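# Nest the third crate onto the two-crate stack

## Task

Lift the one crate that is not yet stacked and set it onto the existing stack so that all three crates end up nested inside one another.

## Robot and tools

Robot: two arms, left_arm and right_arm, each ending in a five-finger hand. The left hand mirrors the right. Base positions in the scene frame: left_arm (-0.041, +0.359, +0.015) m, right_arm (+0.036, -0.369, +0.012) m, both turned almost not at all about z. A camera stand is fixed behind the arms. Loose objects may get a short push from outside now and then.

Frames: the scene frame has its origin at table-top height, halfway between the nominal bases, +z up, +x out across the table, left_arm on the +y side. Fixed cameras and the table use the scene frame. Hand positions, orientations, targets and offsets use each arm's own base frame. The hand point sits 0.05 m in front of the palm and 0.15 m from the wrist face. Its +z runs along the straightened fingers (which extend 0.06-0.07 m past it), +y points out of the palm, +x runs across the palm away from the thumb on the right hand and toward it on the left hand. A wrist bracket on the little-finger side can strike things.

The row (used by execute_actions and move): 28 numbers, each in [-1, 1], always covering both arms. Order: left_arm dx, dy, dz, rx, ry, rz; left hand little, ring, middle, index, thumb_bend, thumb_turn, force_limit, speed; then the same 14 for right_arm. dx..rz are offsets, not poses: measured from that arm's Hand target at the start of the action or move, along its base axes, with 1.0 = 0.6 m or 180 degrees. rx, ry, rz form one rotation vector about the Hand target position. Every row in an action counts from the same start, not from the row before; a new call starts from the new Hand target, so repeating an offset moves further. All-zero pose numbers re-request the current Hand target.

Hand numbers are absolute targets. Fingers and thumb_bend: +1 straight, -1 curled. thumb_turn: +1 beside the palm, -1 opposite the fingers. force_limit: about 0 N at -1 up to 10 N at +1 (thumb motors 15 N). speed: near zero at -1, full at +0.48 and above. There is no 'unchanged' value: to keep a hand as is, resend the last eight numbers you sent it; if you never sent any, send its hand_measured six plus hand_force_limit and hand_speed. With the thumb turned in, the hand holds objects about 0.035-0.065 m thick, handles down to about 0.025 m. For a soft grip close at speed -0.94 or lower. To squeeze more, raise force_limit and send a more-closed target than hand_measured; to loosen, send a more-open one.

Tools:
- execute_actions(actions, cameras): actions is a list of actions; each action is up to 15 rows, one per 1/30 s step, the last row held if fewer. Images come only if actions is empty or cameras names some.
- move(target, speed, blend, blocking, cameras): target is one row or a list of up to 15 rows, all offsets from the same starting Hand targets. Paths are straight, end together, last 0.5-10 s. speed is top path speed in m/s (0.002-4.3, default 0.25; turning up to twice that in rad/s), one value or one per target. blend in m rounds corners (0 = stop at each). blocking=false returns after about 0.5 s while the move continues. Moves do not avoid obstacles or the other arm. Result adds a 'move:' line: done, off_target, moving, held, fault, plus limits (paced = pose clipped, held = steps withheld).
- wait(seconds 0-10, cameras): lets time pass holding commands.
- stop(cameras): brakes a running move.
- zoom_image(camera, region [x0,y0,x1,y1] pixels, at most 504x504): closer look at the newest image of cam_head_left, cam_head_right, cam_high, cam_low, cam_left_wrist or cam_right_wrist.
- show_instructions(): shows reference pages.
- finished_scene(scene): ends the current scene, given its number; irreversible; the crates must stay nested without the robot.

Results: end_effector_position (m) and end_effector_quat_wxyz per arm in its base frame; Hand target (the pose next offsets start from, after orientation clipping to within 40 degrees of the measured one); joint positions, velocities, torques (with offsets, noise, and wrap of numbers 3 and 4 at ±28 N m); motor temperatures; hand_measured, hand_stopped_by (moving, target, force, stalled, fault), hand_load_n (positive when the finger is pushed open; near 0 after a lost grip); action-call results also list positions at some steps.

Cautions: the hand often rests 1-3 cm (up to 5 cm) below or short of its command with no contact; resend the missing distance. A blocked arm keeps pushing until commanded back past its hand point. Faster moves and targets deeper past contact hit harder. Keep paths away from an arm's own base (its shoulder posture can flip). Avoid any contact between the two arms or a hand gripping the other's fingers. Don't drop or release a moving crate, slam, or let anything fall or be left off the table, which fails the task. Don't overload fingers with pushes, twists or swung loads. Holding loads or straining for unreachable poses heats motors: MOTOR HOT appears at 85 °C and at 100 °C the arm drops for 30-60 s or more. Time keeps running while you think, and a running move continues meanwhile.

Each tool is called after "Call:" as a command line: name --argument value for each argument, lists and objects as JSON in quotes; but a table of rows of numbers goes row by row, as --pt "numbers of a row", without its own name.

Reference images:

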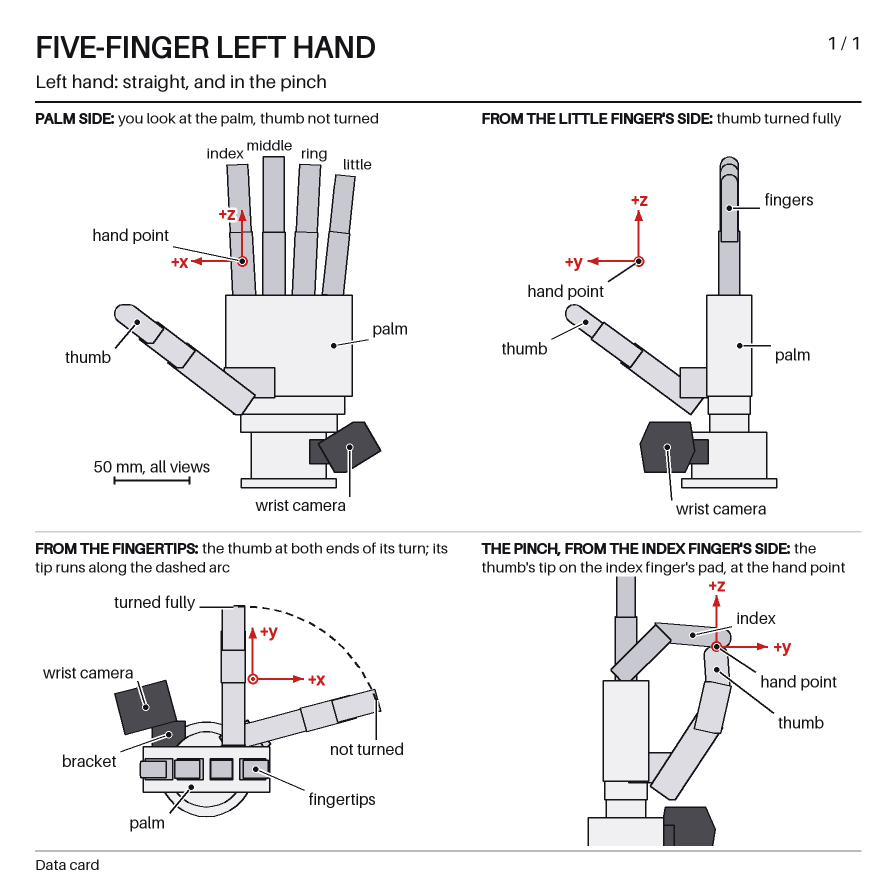

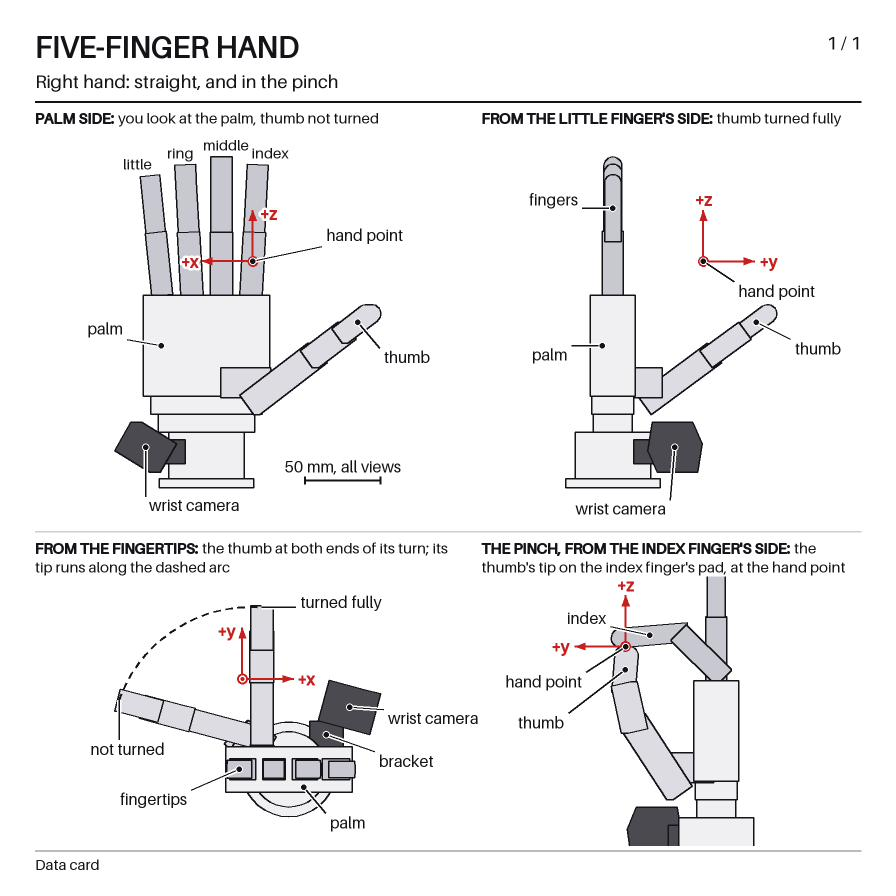

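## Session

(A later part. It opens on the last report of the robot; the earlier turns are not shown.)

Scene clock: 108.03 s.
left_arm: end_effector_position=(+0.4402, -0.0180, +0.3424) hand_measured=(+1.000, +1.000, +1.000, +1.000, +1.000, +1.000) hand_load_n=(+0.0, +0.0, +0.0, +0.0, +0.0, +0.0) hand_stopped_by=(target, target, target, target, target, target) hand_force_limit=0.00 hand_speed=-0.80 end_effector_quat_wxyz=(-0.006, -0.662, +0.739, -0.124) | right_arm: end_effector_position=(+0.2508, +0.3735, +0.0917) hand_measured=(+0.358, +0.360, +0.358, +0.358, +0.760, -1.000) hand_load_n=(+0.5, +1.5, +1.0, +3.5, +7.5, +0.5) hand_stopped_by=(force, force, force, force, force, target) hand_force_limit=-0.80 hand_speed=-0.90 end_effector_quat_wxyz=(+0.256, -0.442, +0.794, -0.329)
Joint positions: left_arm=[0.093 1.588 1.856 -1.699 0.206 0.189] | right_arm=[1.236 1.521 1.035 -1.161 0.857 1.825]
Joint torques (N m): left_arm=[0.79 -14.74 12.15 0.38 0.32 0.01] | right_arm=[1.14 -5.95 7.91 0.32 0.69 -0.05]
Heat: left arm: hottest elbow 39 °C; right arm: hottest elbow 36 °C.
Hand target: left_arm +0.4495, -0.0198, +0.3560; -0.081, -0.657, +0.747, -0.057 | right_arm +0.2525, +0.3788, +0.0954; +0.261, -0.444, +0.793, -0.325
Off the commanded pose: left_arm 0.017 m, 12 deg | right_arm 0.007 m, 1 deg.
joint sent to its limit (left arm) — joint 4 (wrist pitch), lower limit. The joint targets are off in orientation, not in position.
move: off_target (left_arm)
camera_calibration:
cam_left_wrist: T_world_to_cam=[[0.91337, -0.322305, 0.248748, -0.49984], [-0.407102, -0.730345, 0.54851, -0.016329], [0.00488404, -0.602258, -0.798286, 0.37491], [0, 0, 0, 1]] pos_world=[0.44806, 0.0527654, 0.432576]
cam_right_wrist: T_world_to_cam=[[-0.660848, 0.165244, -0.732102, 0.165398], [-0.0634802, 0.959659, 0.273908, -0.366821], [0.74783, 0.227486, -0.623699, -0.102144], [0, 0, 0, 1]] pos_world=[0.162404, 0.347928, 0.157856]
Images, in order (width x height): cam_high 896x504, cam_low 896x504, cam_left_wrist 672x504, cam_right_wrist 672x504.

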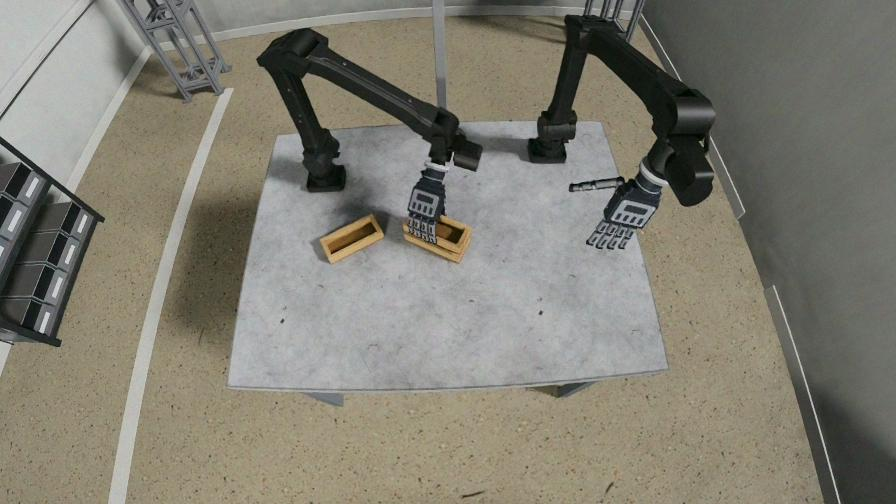

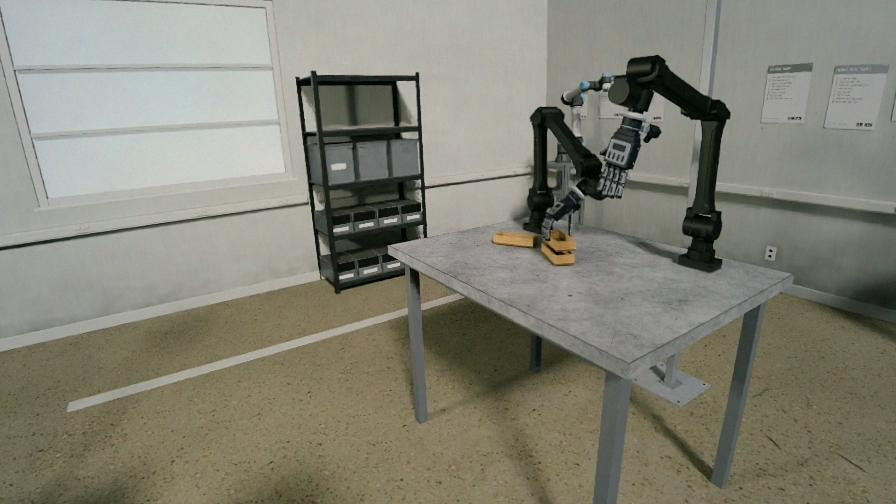

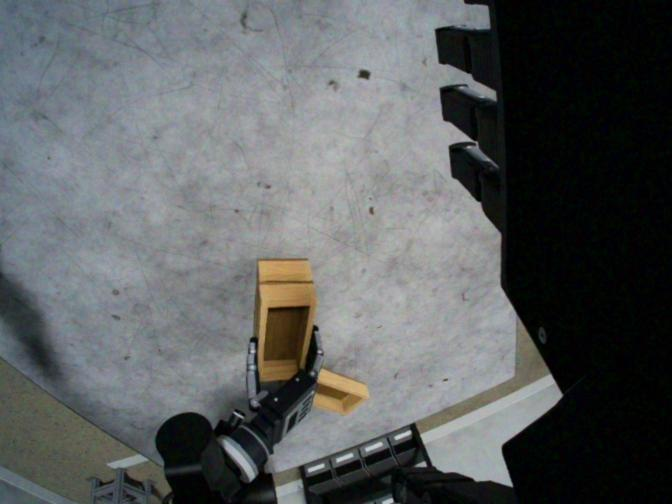

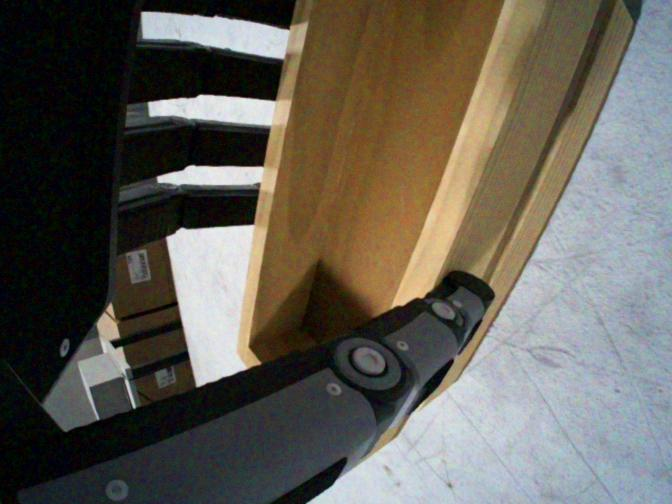

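Call:
move --pt "0 0 0 0 0 0 1 1 1 1 1 1 0 -0.8 0.018 -0.0063 0.0 -0.0097 0.0053 0 0.1 0.1 0.15 0.15 0.5 -1 -0.8 -0.9" --pt "0 0 0 0 0 0 1 1 1 1 1 1 0 -0.8 0.008 -0.0028 0.0 -0.0097 0.0053 0 0.1 0.1 0.15 0.15 0.5 -1 -0.8 -0.9" --speed 0.03 --cameras '["cam_left_wrist","cam_high","cam_low","cam_right_wrist"]'

Call:
zoom_image --camera "cam_low" --region '[535, 210, 585, 270]'

Call:
zoom_image --camera "cam_high" --region '[395, 210, 435, 255]'

Call:
zoom_image --camera "cam_high" --region '[440, 215, 480, 265]'

Call:
zoom_image --camera "cam_left_wrist" --region '[250, 255, 285, 290]'

Call:
zoom_image --camera "cam_left_wrist" --region '[285, 255, 320, 290]'

Call:
zoom_image --camera "cam_right_wrist" --region '[500, 0, 620, 120]'

Call:
zoom_image --camera "cam_right_wrist" --region '[440, 170, 560, 290]'

Scene clock: 114.40 s.
left_arm: end_effector_position=(+0.4402, -0.0180, +0.3424) hand_measured=(+1.000, +1.000, +1.000, +1.000, +1.000, +1.000) hand_load_n=(+0.0, +0.0, +0.0, +0.0, +0.0, +0.0) hand_stopped_by=(target, target, target, target, target, target) hand_force_limit=0.00 hand_speed=-0.80 end_effector_quat_wxyz=(-0.006, -0.662, +0.739, -0.124) | right_arm: end_effector_position=(+0.2532, +0.3673, +0.0851) hand_measured=(+0.358, +0.360, +0.358, +0.358, +0.760, -1.000) hand_load_n=(+0.5, +1.0, +1.0, +3.5, +7.5, +0.5) hand_stopped_by=(force, force, force, force, force, target) hand_force_limit=-0.80 hand_speed=-0.90 end_effector_quat_wxyz=(+0.240, -0.457, +0.787, -0.339)
Joint positions: left_arm=[0.093 1.588 1.856 -1.699 0.206 0.189] | right_arm=[1.222 1.533 1.035 -1.163 0.853 1.781]
Joint torques (N m): left_arm=[0.97 -14.86 12.25 0.25 0.3 0] | right_arm=[1.08 -5.77 9.69 -0.46 0.66 0.13]
Heat: left arm: hottest elbow 39 °C; right arm: hottest elbow 36 °C.
Hand target: left_arm +0.4495, -0.0198, +0.3560; -0.081, -0.657, +0.747, -0.057 | right_arm +0.2573, +0.3772, +0.0954; +0.248, -0.451, +0.790, -0.333
Off the commanded pose: left_arm 0.017 m, 12 deg | right_arm 0.015 m, 1 deg.
joint sent to its limit (left arm) — joint 4 (wrist pitch), lower limit. The joint targets are off in orientation, not in position.
move: off_target (left_arm, right_arm)
camera_calibration:
cam_left_wrist: T_world_to_cam=[[0.91337, -0.322305, 0.248748, -0.49984], [-0.407102, -0.730345, 0.54851, -0.016329], [0.00488404, -0.602258, -0.798286, 0.37491], [0, 0, 0, 1]] pos_world=[0.44806, 0.0527654, 0.432576]
cam_right_wrist: T_world_to_cam=[[-0.67901, 0.124778, -0.723447, 0.181823], [-0.071623, 0.969489, 0.234438, -0.357029], [0.730627, 0.211001, -0.649356, -0.0940335], [0, 0, 0, 1]] pos_world=[0.166592, 0.34329, 0.154179]
Images, in order (width x height): cam_high 896x504, cam_low 896x504, cam_left_wrist 672x504, cam_right_wrist 672x504.

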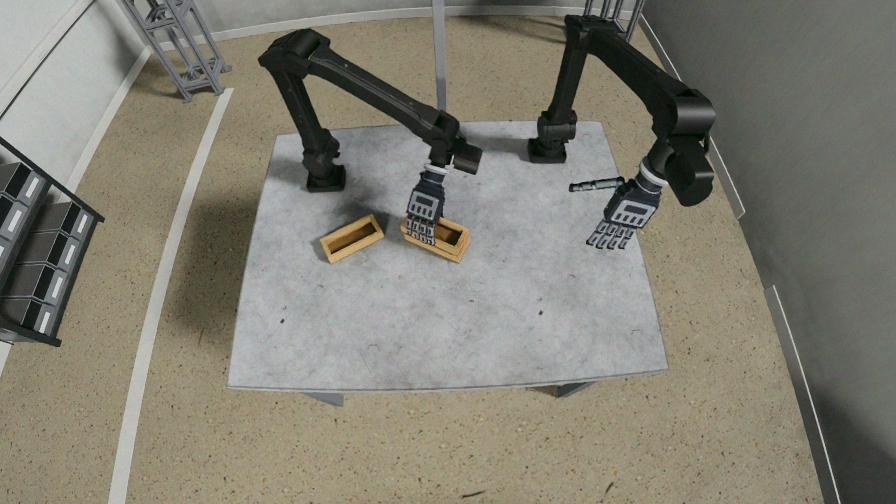

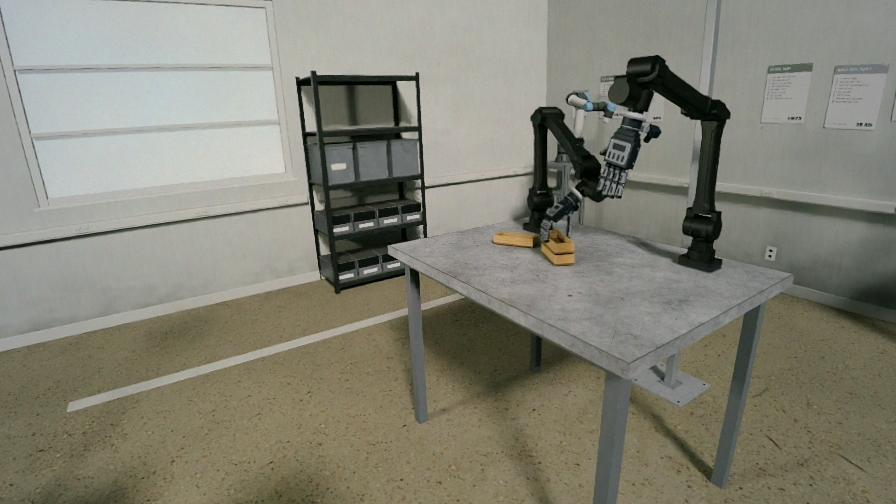

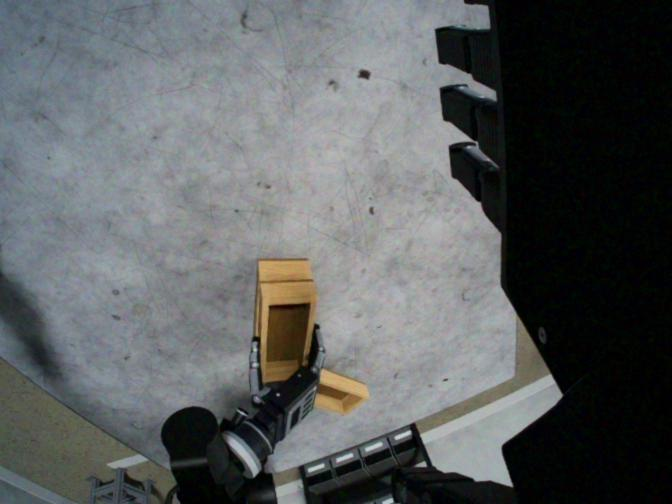

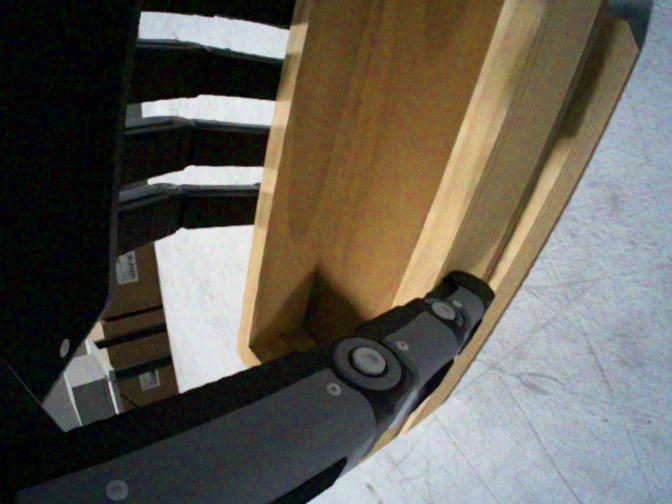

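Scaled by 8.400.

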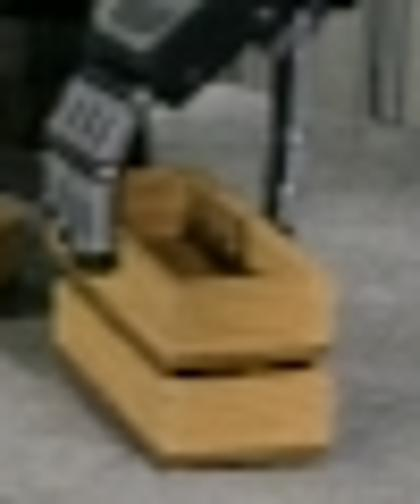

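Scaled by 11.200.

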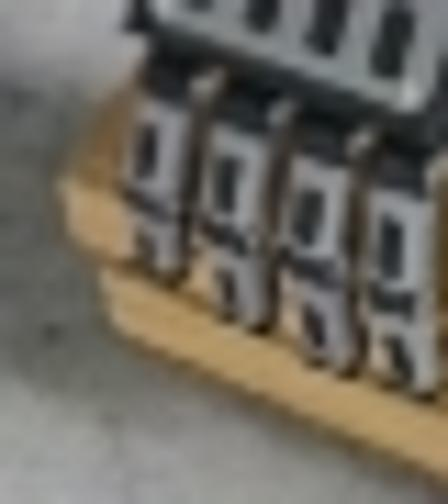

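Scaled by 10.080.

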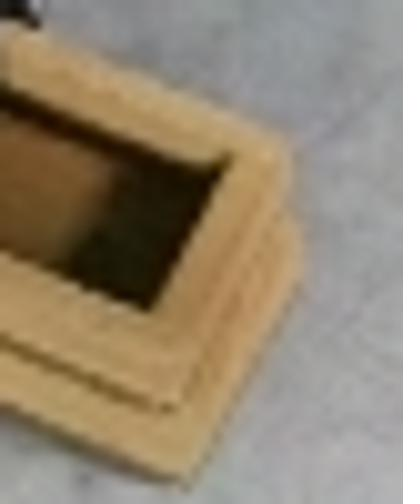

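Scaled by 14.400 from the camera's 672x504 image, which has a finer 960x720 frame.

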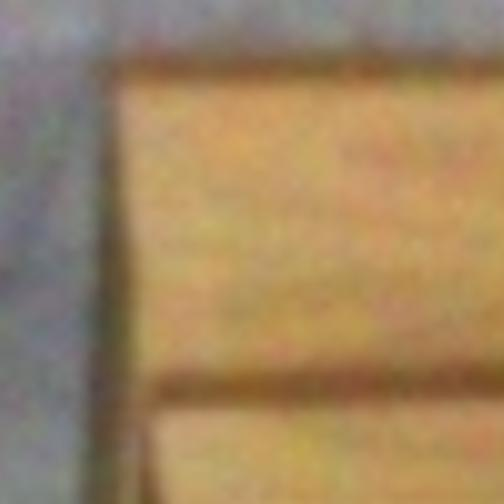

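Scaled by 14.400 from the camera's 672x504 image, which has a finer 960x720 frame.

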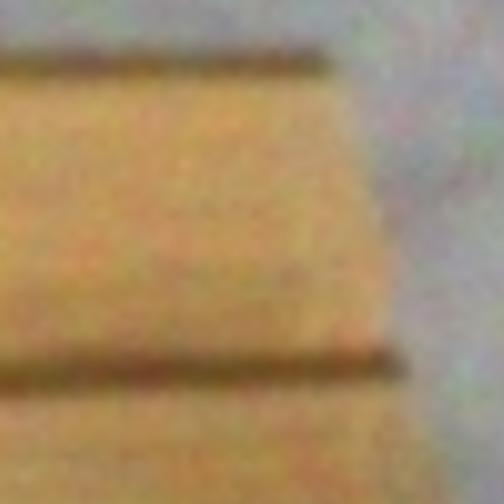

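Scaled by 4.200 from the camera's 672x504 image, which has a finer 960x720 frame.

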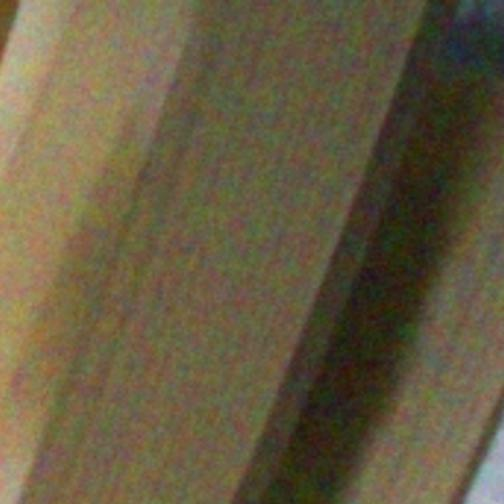

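Scaled by 4.200 from the camera's 672x504 image, which has a finer 960x720 frame.

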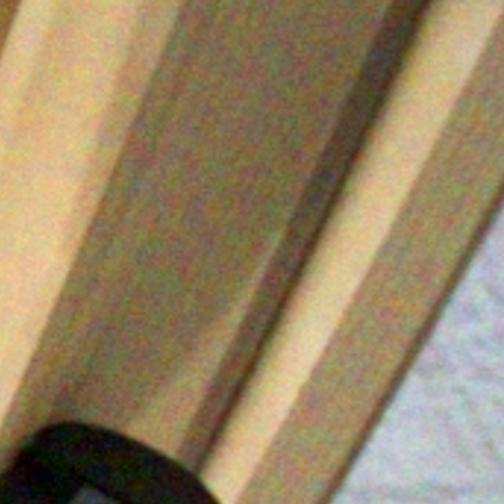

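Call:
move --target '[0,0,0,0,0,0,1,1,1,1,1,1,0,-0.8, 0.0045,0.0125,0.0,0.0035,-0.0019,-0.001,0.1,0.1,0.15,0.15,0.5,-1,-0.8,-0.9]' --speed 0.03 --cameras '["cam_left_wrist","cam_high","cam_low","cam_right_wrist"]'

Call:
zoom_image --camera "cam_low" --region '[535, 210, 585, 270]'

Call:
zoom_image --camera "cam_high" --region '[395, 210, 435, 255]'

Call:
zoom_image --camera "cam_high" --region '[440, 215, 480, 265]'

Call:
zoom_image --camera "cam_left_wrist" --region '[250, 255, 285, 290]'

Call:
zoom_image --camera "cam_left_wrist" --region '[285, 255, 320, 290]'

Call:
zoom_image --camera "cam_right_wrist" --region '[440, 170, 560, 290]'

Scene clock: 117.07 s.
left_arm: end_effector_position=(+0.4402, -0.0180, +0.3424) hand_measured=(+1.000, +1.000, +1.000, +1.000, +1.000, +1.000) hand_load_n=(+0.0, +0.0, +0.0, +0.0, +0.0, +0.0) hand_stopped_by=(target, target, target, target, target, target) hand_force_limit=0.00 hand_speed=-0.80 end_effector_quat_wxyz=(-0.006, -0.662, +0.739, -0.124) | right_arm: end_effector_position=(+0.2530, +0.3666, +0.0796) hand_measured=(+0.358, +0.360, +0.358, +0.358, +0.760, -1.000) hand_load_n=(+0.0, +1.5, +1.5, +3.5, +7.5, +0.5) hand_stopped_by=(force, force, force, force, force, target) hand_force_limit=-0.80 hand_speed=-0.90 end_effector_quat_wxyz=(+0.235, -0.459, +0.785, -0.343)
Joint positions: left_arm=[0.093 1.588 1.856 -1.699 0.206 0.189] | right_arm=[1.222 1.546 1.035 -1.164 0.853 1.781]
Joint torques (N m): left_arm=[0.5 -14.68 12.23 0.36 0.32 -0.01] | right_arm=[1.14 -5.95 10.88 -0.24 0.71 0.18]
Heat: left arm: hottest elbow 39 °C; right arm: hottest elbow 37 °C.
Hand target: left_arm +0.4495, -0.0198, +0.3560; -0.081, -0.657, +0.747, -0.057 | right_arm +0.2600, +0.3846, +0.0954; +0.252, -0.447, +0.792, -0.330
Off the commanded pose: left_arm 0.017 m, 12 deg | right_arm 0.025 m, 3 deg.
joint sent to its limit (left arm) — joint 4 (wrist pitch), lower limit. The joint targets are off in orientation, not in position.
move: off_target (left_arm, right_arm)
camera_calibration:
cam_left_wrist: T_world_to_cam=[[0.91337, -0.322305, 0.248748, -0.49984], [-0.407102, -0.730345, 0.54851, -0.016329], [0.00488404, -0.602258, -0.798286, 0.37491], [0, 0, 0, 1]] pos_world=[0.44806, 0.0527654, 0.432576]
cam_right_wrist: T_world_to_cam=[[-0.68218, 0.116193, -0.721893, 0.18163], [-0.0701222, 0.972346, 0.22277, -0.355667], [0.727814, 0.20259, -0.655168, -0.0930494], [0, 0, 0, 1]] pos_world=[0.166687, 0.343578, 0.149387]
Images, in order (width x height): cam_high 896x504, cam_low 896x504, cam_left_wrist 672x504, cam_right_wrist 672x504.

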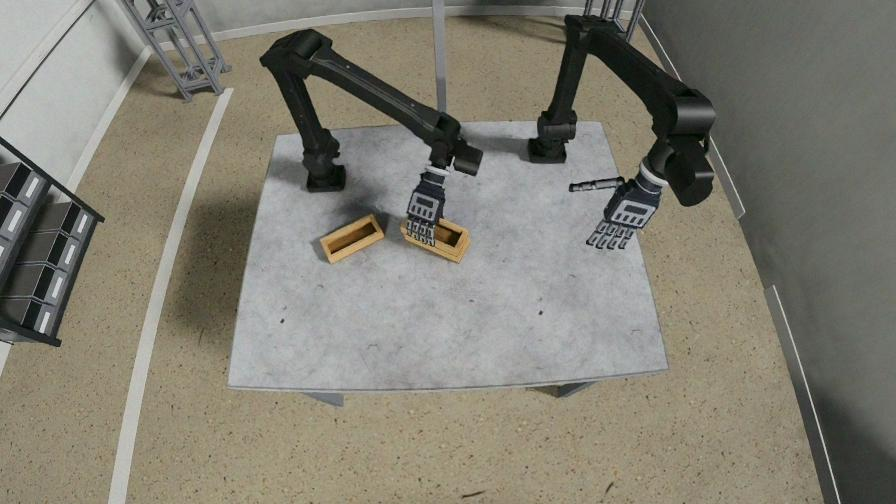

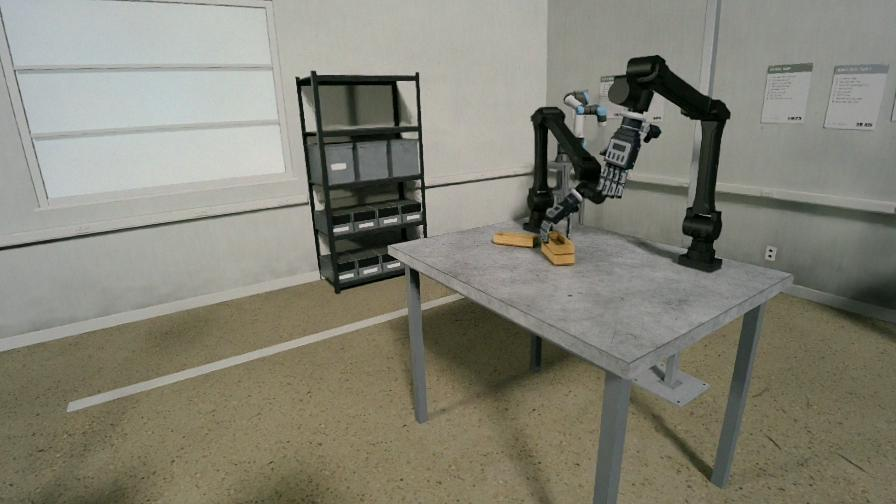

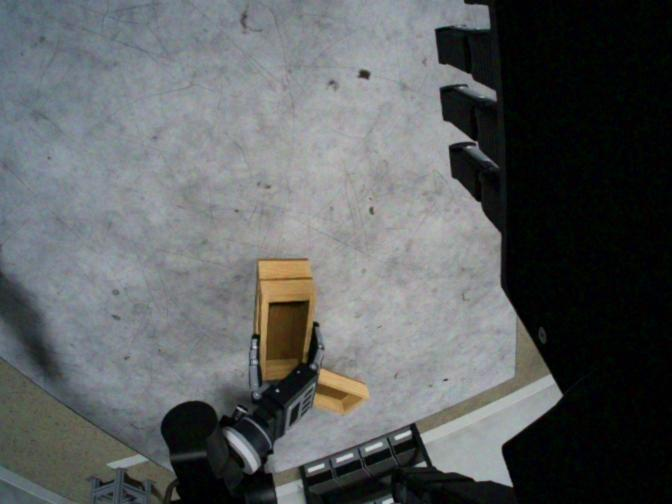

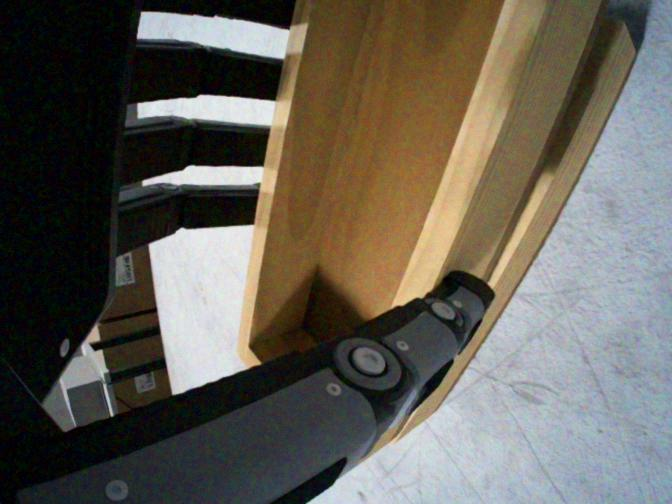

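Scaled by 8.400.

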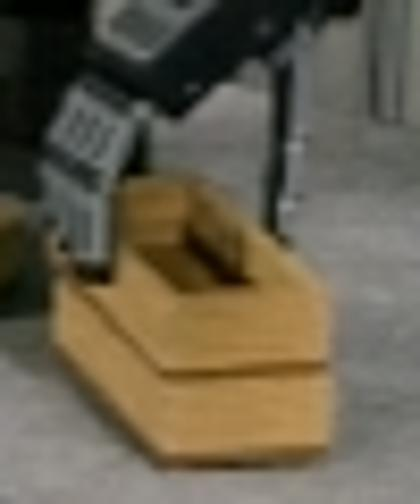

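Scaled by 11.200.

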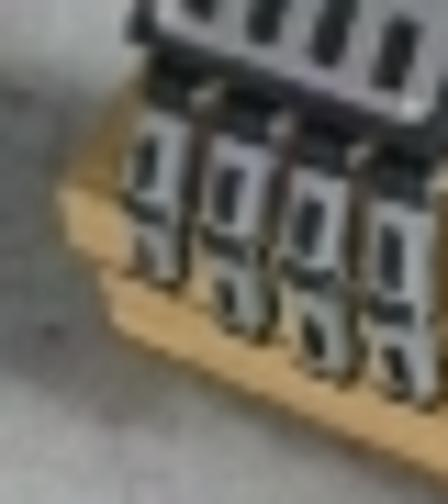

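Scaled by 10.080.

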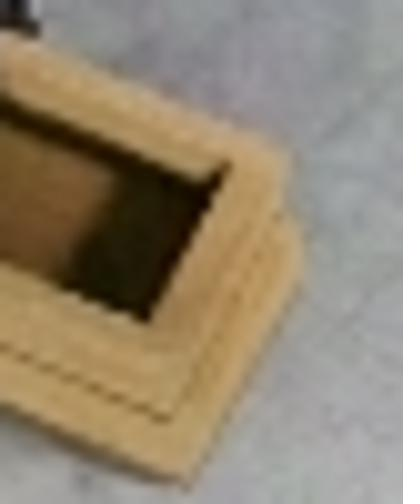

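Scaled by 14.400 from the camera's 672x504 image, which has a finer 960x720 frame.

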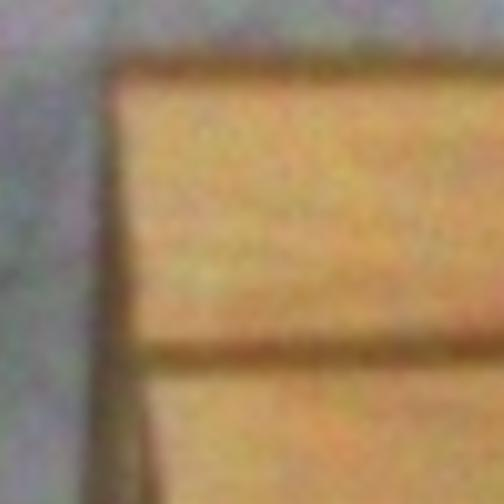

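Scaled by 14.400 from the camera's 672x504 image, which has a finer 960x720 frame.

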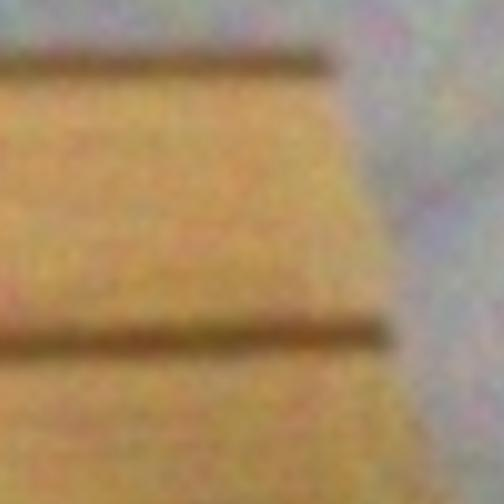

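Scaled by 4.200 from the camera's 672x504 image, which has a finer 960x720 frame.

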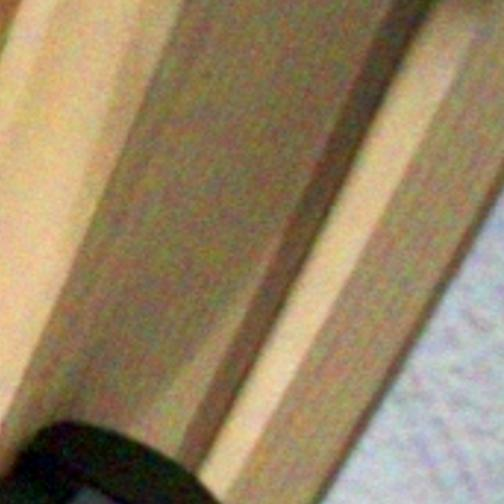

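Call:
move --target '[0,0,0,0,0,0,1,1,1,1,1,1,0,-0.8, 0.003,0.008,0.003,0.0,0.0,0,0.1,0.1,0.15,0.15,0.5,-1,-0.8,-0.9]' --speed 0.03 --cameras '["cam_left_wrist","cam_high","cam_low"]'

Call:
zoom_image --camera "cam_low" --region '[535, 210, 585, 270]'

Call:
zoom_image --camera "cam_high" --region '[395, 210, 435, 255]'

Call:
zoom_image --camera "cam_high" --region '[440, 215, 480, 265]'

Call:
zoom_image --camera "cam_left_wrist" --region '[250, 255, 320, 290]'

Scene clock: 118.73 s.
left_arm: end_effector_position=(+0.4402, -0.0180, +0.3424) hand_measured=(+1.000, +1.000, +1.000, +1.000, +1.000, +1.000) hand_load_n=(+0.0, +0.5, +0.0, +0.0, +0.0, +0.0) hand_stopped_by=(target, target, target, target, target, target) hand_force_limit=0.00 hand_speed=-0.80 end_effector_quat_wxyz=(-0.006, -0.662, +0.739, -0.124) | right_arm: end_effector_position=(+0.2549, +0.3718, +0.0807) hand_measured=(+0.358, +0.360, +0.358, +0.358, +0.760, -1.000) hand_load_n=(+0.5, +1.5, +1.0, +3.5, +7.5, +0.5) hand_stopped_by=(force, force, force, force, force, target) hand_force_limit=-0.80 hand_speed=-0.90 end_effector_quat_wxyz=(+0.237, -0.458, +0.786, -0.341)
Joint positions: left_arm=[0.093 1.588 1.856 -1.699 0.206 0.189] | right_arm=[1.222 1.555 1.049 -1.164 0.853 1.782]
Joint torques (N m): left_arm=[0.73 -14.56 12.18 0.32 0.31 0.01] | right_arm=[1.14 -5.77 11.18 -0.44 0.71 0.18]
Heat: left arm: hottest elbow 39 °C; right arm: hottest elbow 37 °C.
Hand target: left_arm +0.4495, -0.0198, +0.3560; -0.081, -0.657, +0.747, -0.057 | right_arm +0.2618, +0.3895, +0.0973; +0.252, -0.447, +0.792, -0.330
Off the commanded pose: left_arm 0.017 m, 12 deg | right_arm 0.025 m, 3 deg.
joint sent to its limit (left arm) — joint 4 (wrist pitch), lower limit. The joint targets are off in orientation, not in position.
move: off_target (left_arm, right_arm)
camera_calibration:
cam_left_wrist: T_world_to_cam=[[0.91337, -0.322305, 0.248748, -0.49984], [-0.407102, -0.730345, 0.54851, -0.016329], [0.00488404, -0.602258, -0.798286, 0.37491], [0, 0, 0, 1]] pos_world=[0.44806, 0.0527654, 0.432576]
Images, in order (width x height): cam_high 896x504, cam_low 896x504, cam_left_wrist 672x504.

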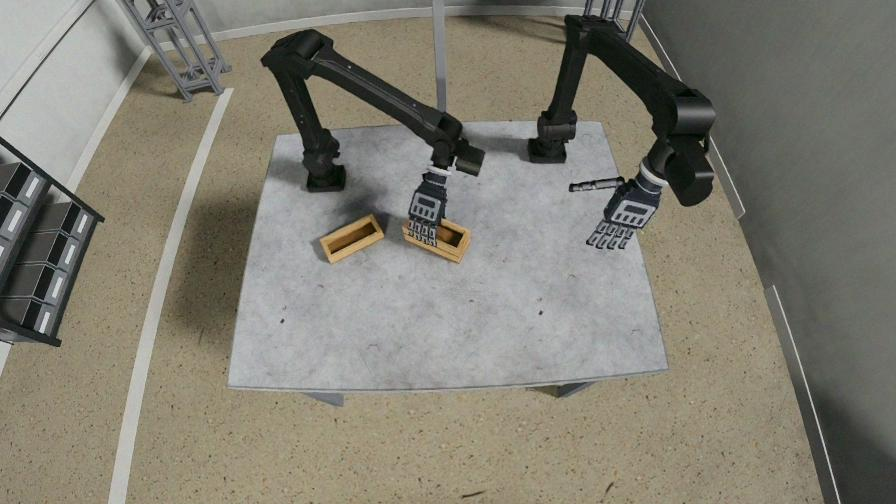

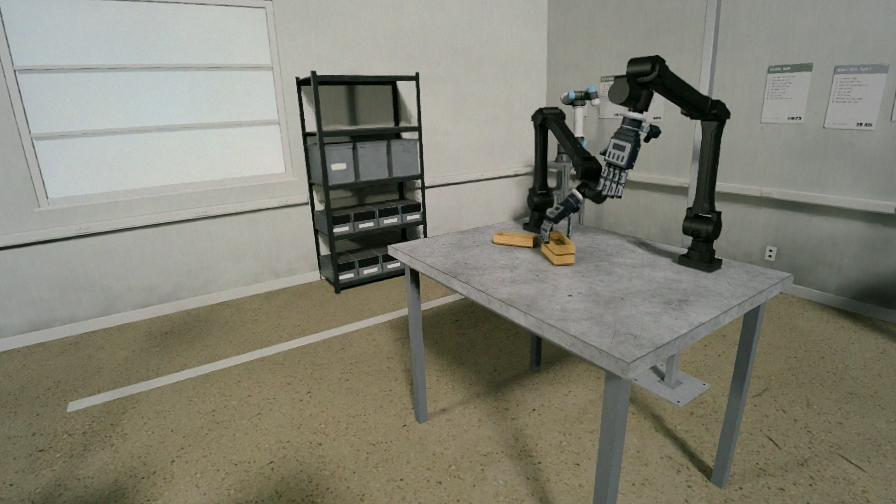

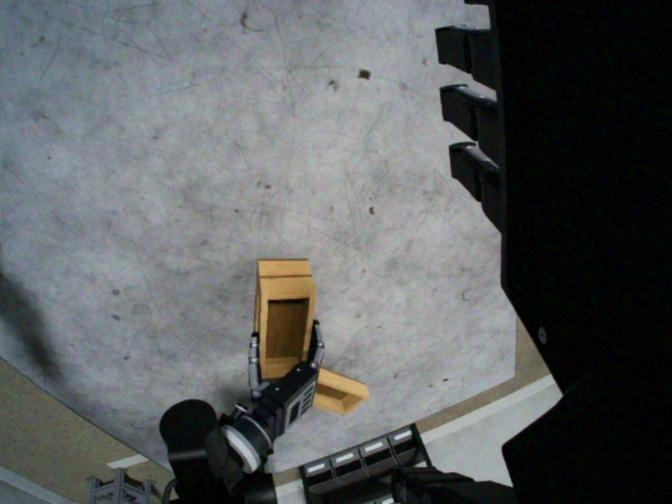

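Scaled by 8.400.

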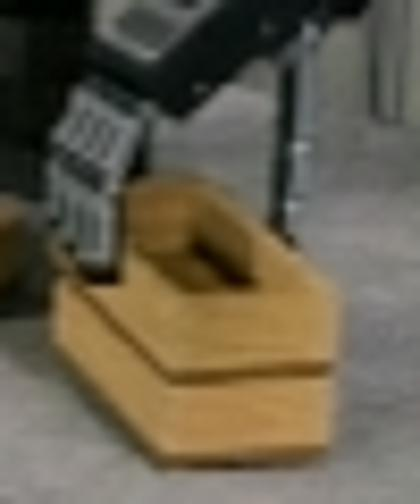

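Scaled by 11.200.

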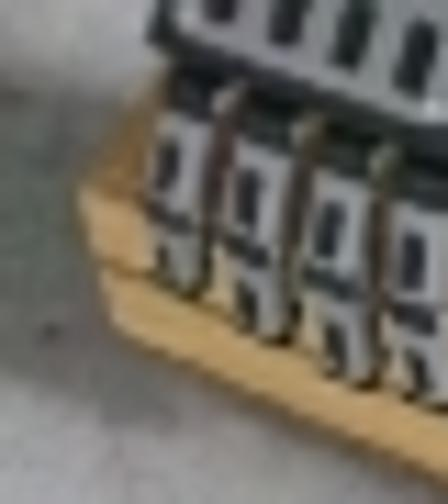

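Scaled by 10.080.

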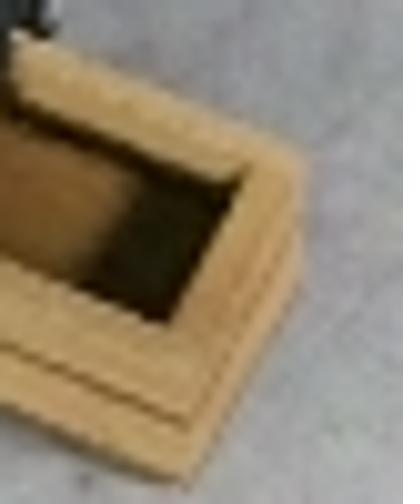

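Scaled by 7.200 from the camera's 672x504 image, which has a finer 960x720 frame.

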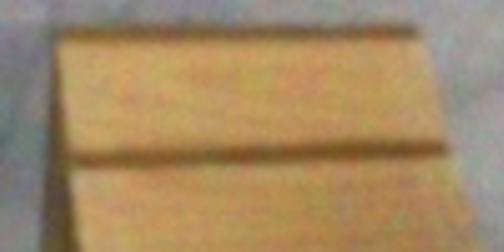

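Call:
move --target '[0,0,0,0,0,0,1,1,1,1,1,1,0,-0.8, -0.003,-0.009,-0.024,0.0,0.0,0,0.1,0.1,0.15,0.15,0.5,-1,-0.8,-0.9]' --speed 0.03 --cameras '["cam_left_wrist","cam_high","cam_low"]'

Call:
zoom_image --camera "cam_low" --region '[535, 210, 585, 270]'

Call:
zoom_image --camera "cam_high" --region '[395, 210, 435, 255]'

Call:
zoom_image --camera "cam_high" --region '[440, 215, 480, 265]'

Call:
zoom_image --camera "cam_left_wrist" --region '[250, 255, 320, 290]'

Scene clock: 120.27 s.
left_arm: end_effector_position=(+0.4402, -0.0180, +0.3424) hand_measured=(+1.000, +1.000, +1.000, +1.000, +1.000, +1.000) hand_load_n=(+0.0, +0.0, +0.0, +0.0, +0.0, +0.0) hand_stopped_by=(target, target, target, target, target, target) hand_force_limit=0.00 hand_speed=-0.80 end_effector_quat_wxyz=(-0.006, -0.662, +0.739, -0.124) | right_arm: end_effector_position=(+0.2563, +0.3758, +0.0787) hand_measured=(+0.358, +0.360, +0.358, +0.358, +0.760, -1.000) hand_load_n=(+0.5, +1.0, +0.5, +3.5, +7.5, +0.5) hand_stopped_by=(force, force, force, force, force, target) hand_force_limit=-0.80 hand_speed=-0.90 end_effector_quat_wxyz=(+0.242, -0.456, +0.787, -0.337)
Joint positions: left_arm=[0.093 1.588 1.856 -1.699 0.206 0.189] | right_arm=[1.222 1.561 1.049 -1.145 0.853 1.782]
Joint torques (N m): left_arm=[0.5 -14.92 12.15 0.4 0.31 0.02] | right_arm=[1.14 -6.01 8.14 0.36 0.72 0.18]
Heat: left arm: hottest elbow 39 °C; right arm: hottest elbow 37 °C.
Hand target: left_arm +0.4495, -0.0198, +0.3560; -0.081, -0.657, +0.747, -0.057 | right_arm +0.2600, +0.3841, +0.0829; +0.252, -0.447, +0.792, -0.330
Off the commanded pose: left_arm 0.017 m, 12 deg | right_arm 0.010 m, 2 deg.
joint sent to its limit (left arm) — joint 4 (wrist pitch), lower limit. The joint targets are off in orientation, not in position.
move: off_target (left_arm)
camera_calibration:
cam_left_wrist: T_world_to_cam=[[0.91337, -0.322305, 0.248748, -0.49984], [-0.407102, -0.730345, 0.54851, -0.016329], [0.00488404, -0.602258, -0.798286, 0.37491], [0, 0, 0, 1]] pos_world=[0.44806, 0.0527654, 0.432576]
Images, in order (width x height): cam_high 896x504, cam_low 896x504, cam_left_wrist 672x504.

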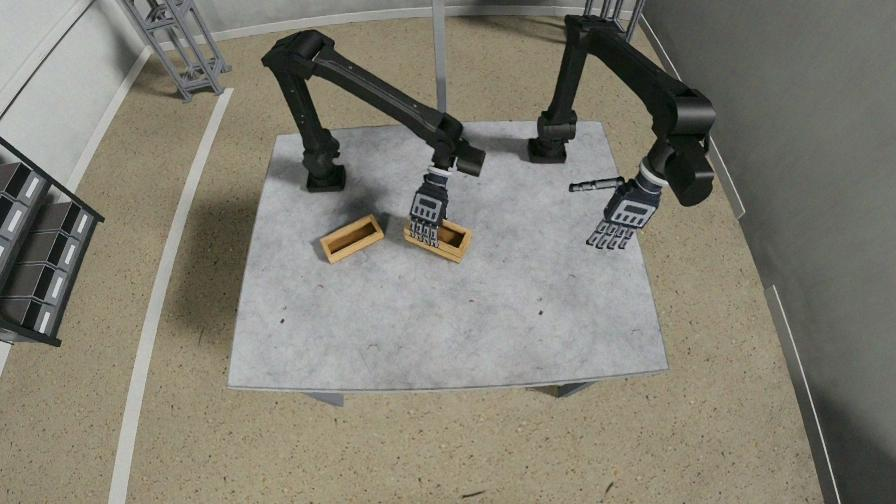

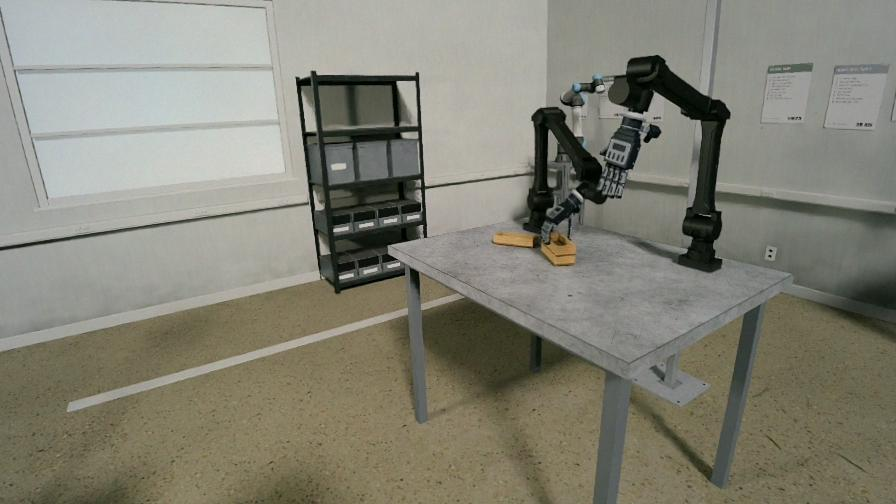

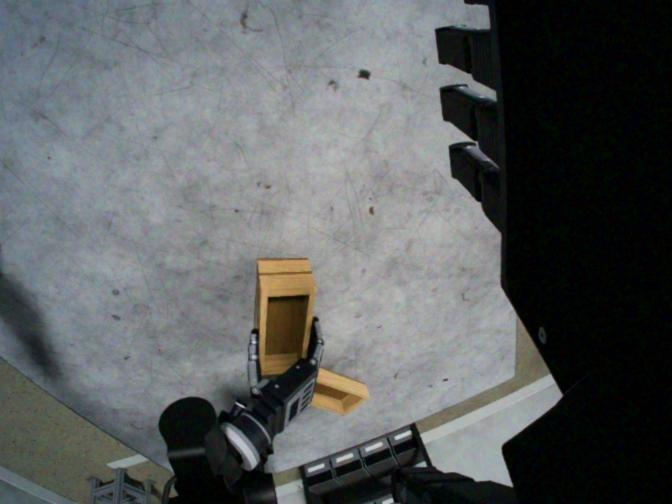

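Scaled by 8.400.

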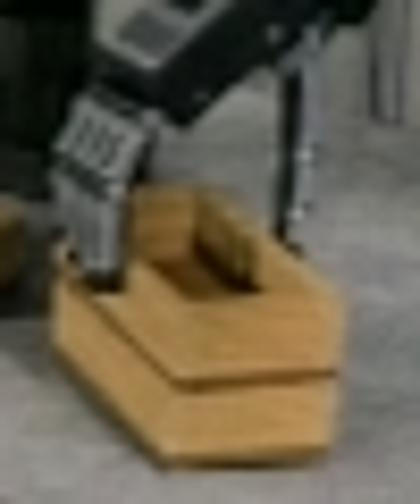

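Scaled by 11.200.

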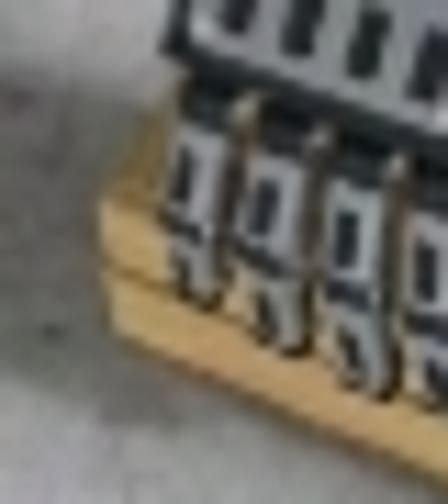

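Scaled by 10.080.

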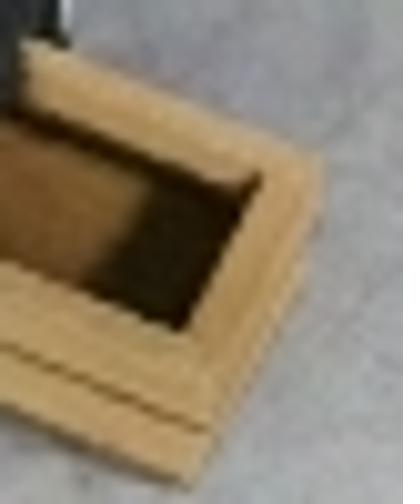

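Scaled by 7.200 from the camera's 672x504 image, which has a finer 960x720 frame.

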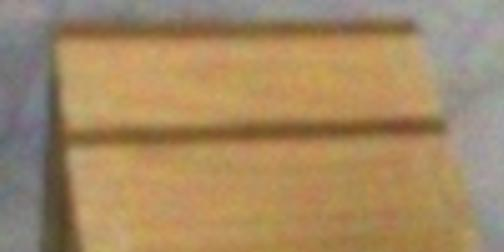

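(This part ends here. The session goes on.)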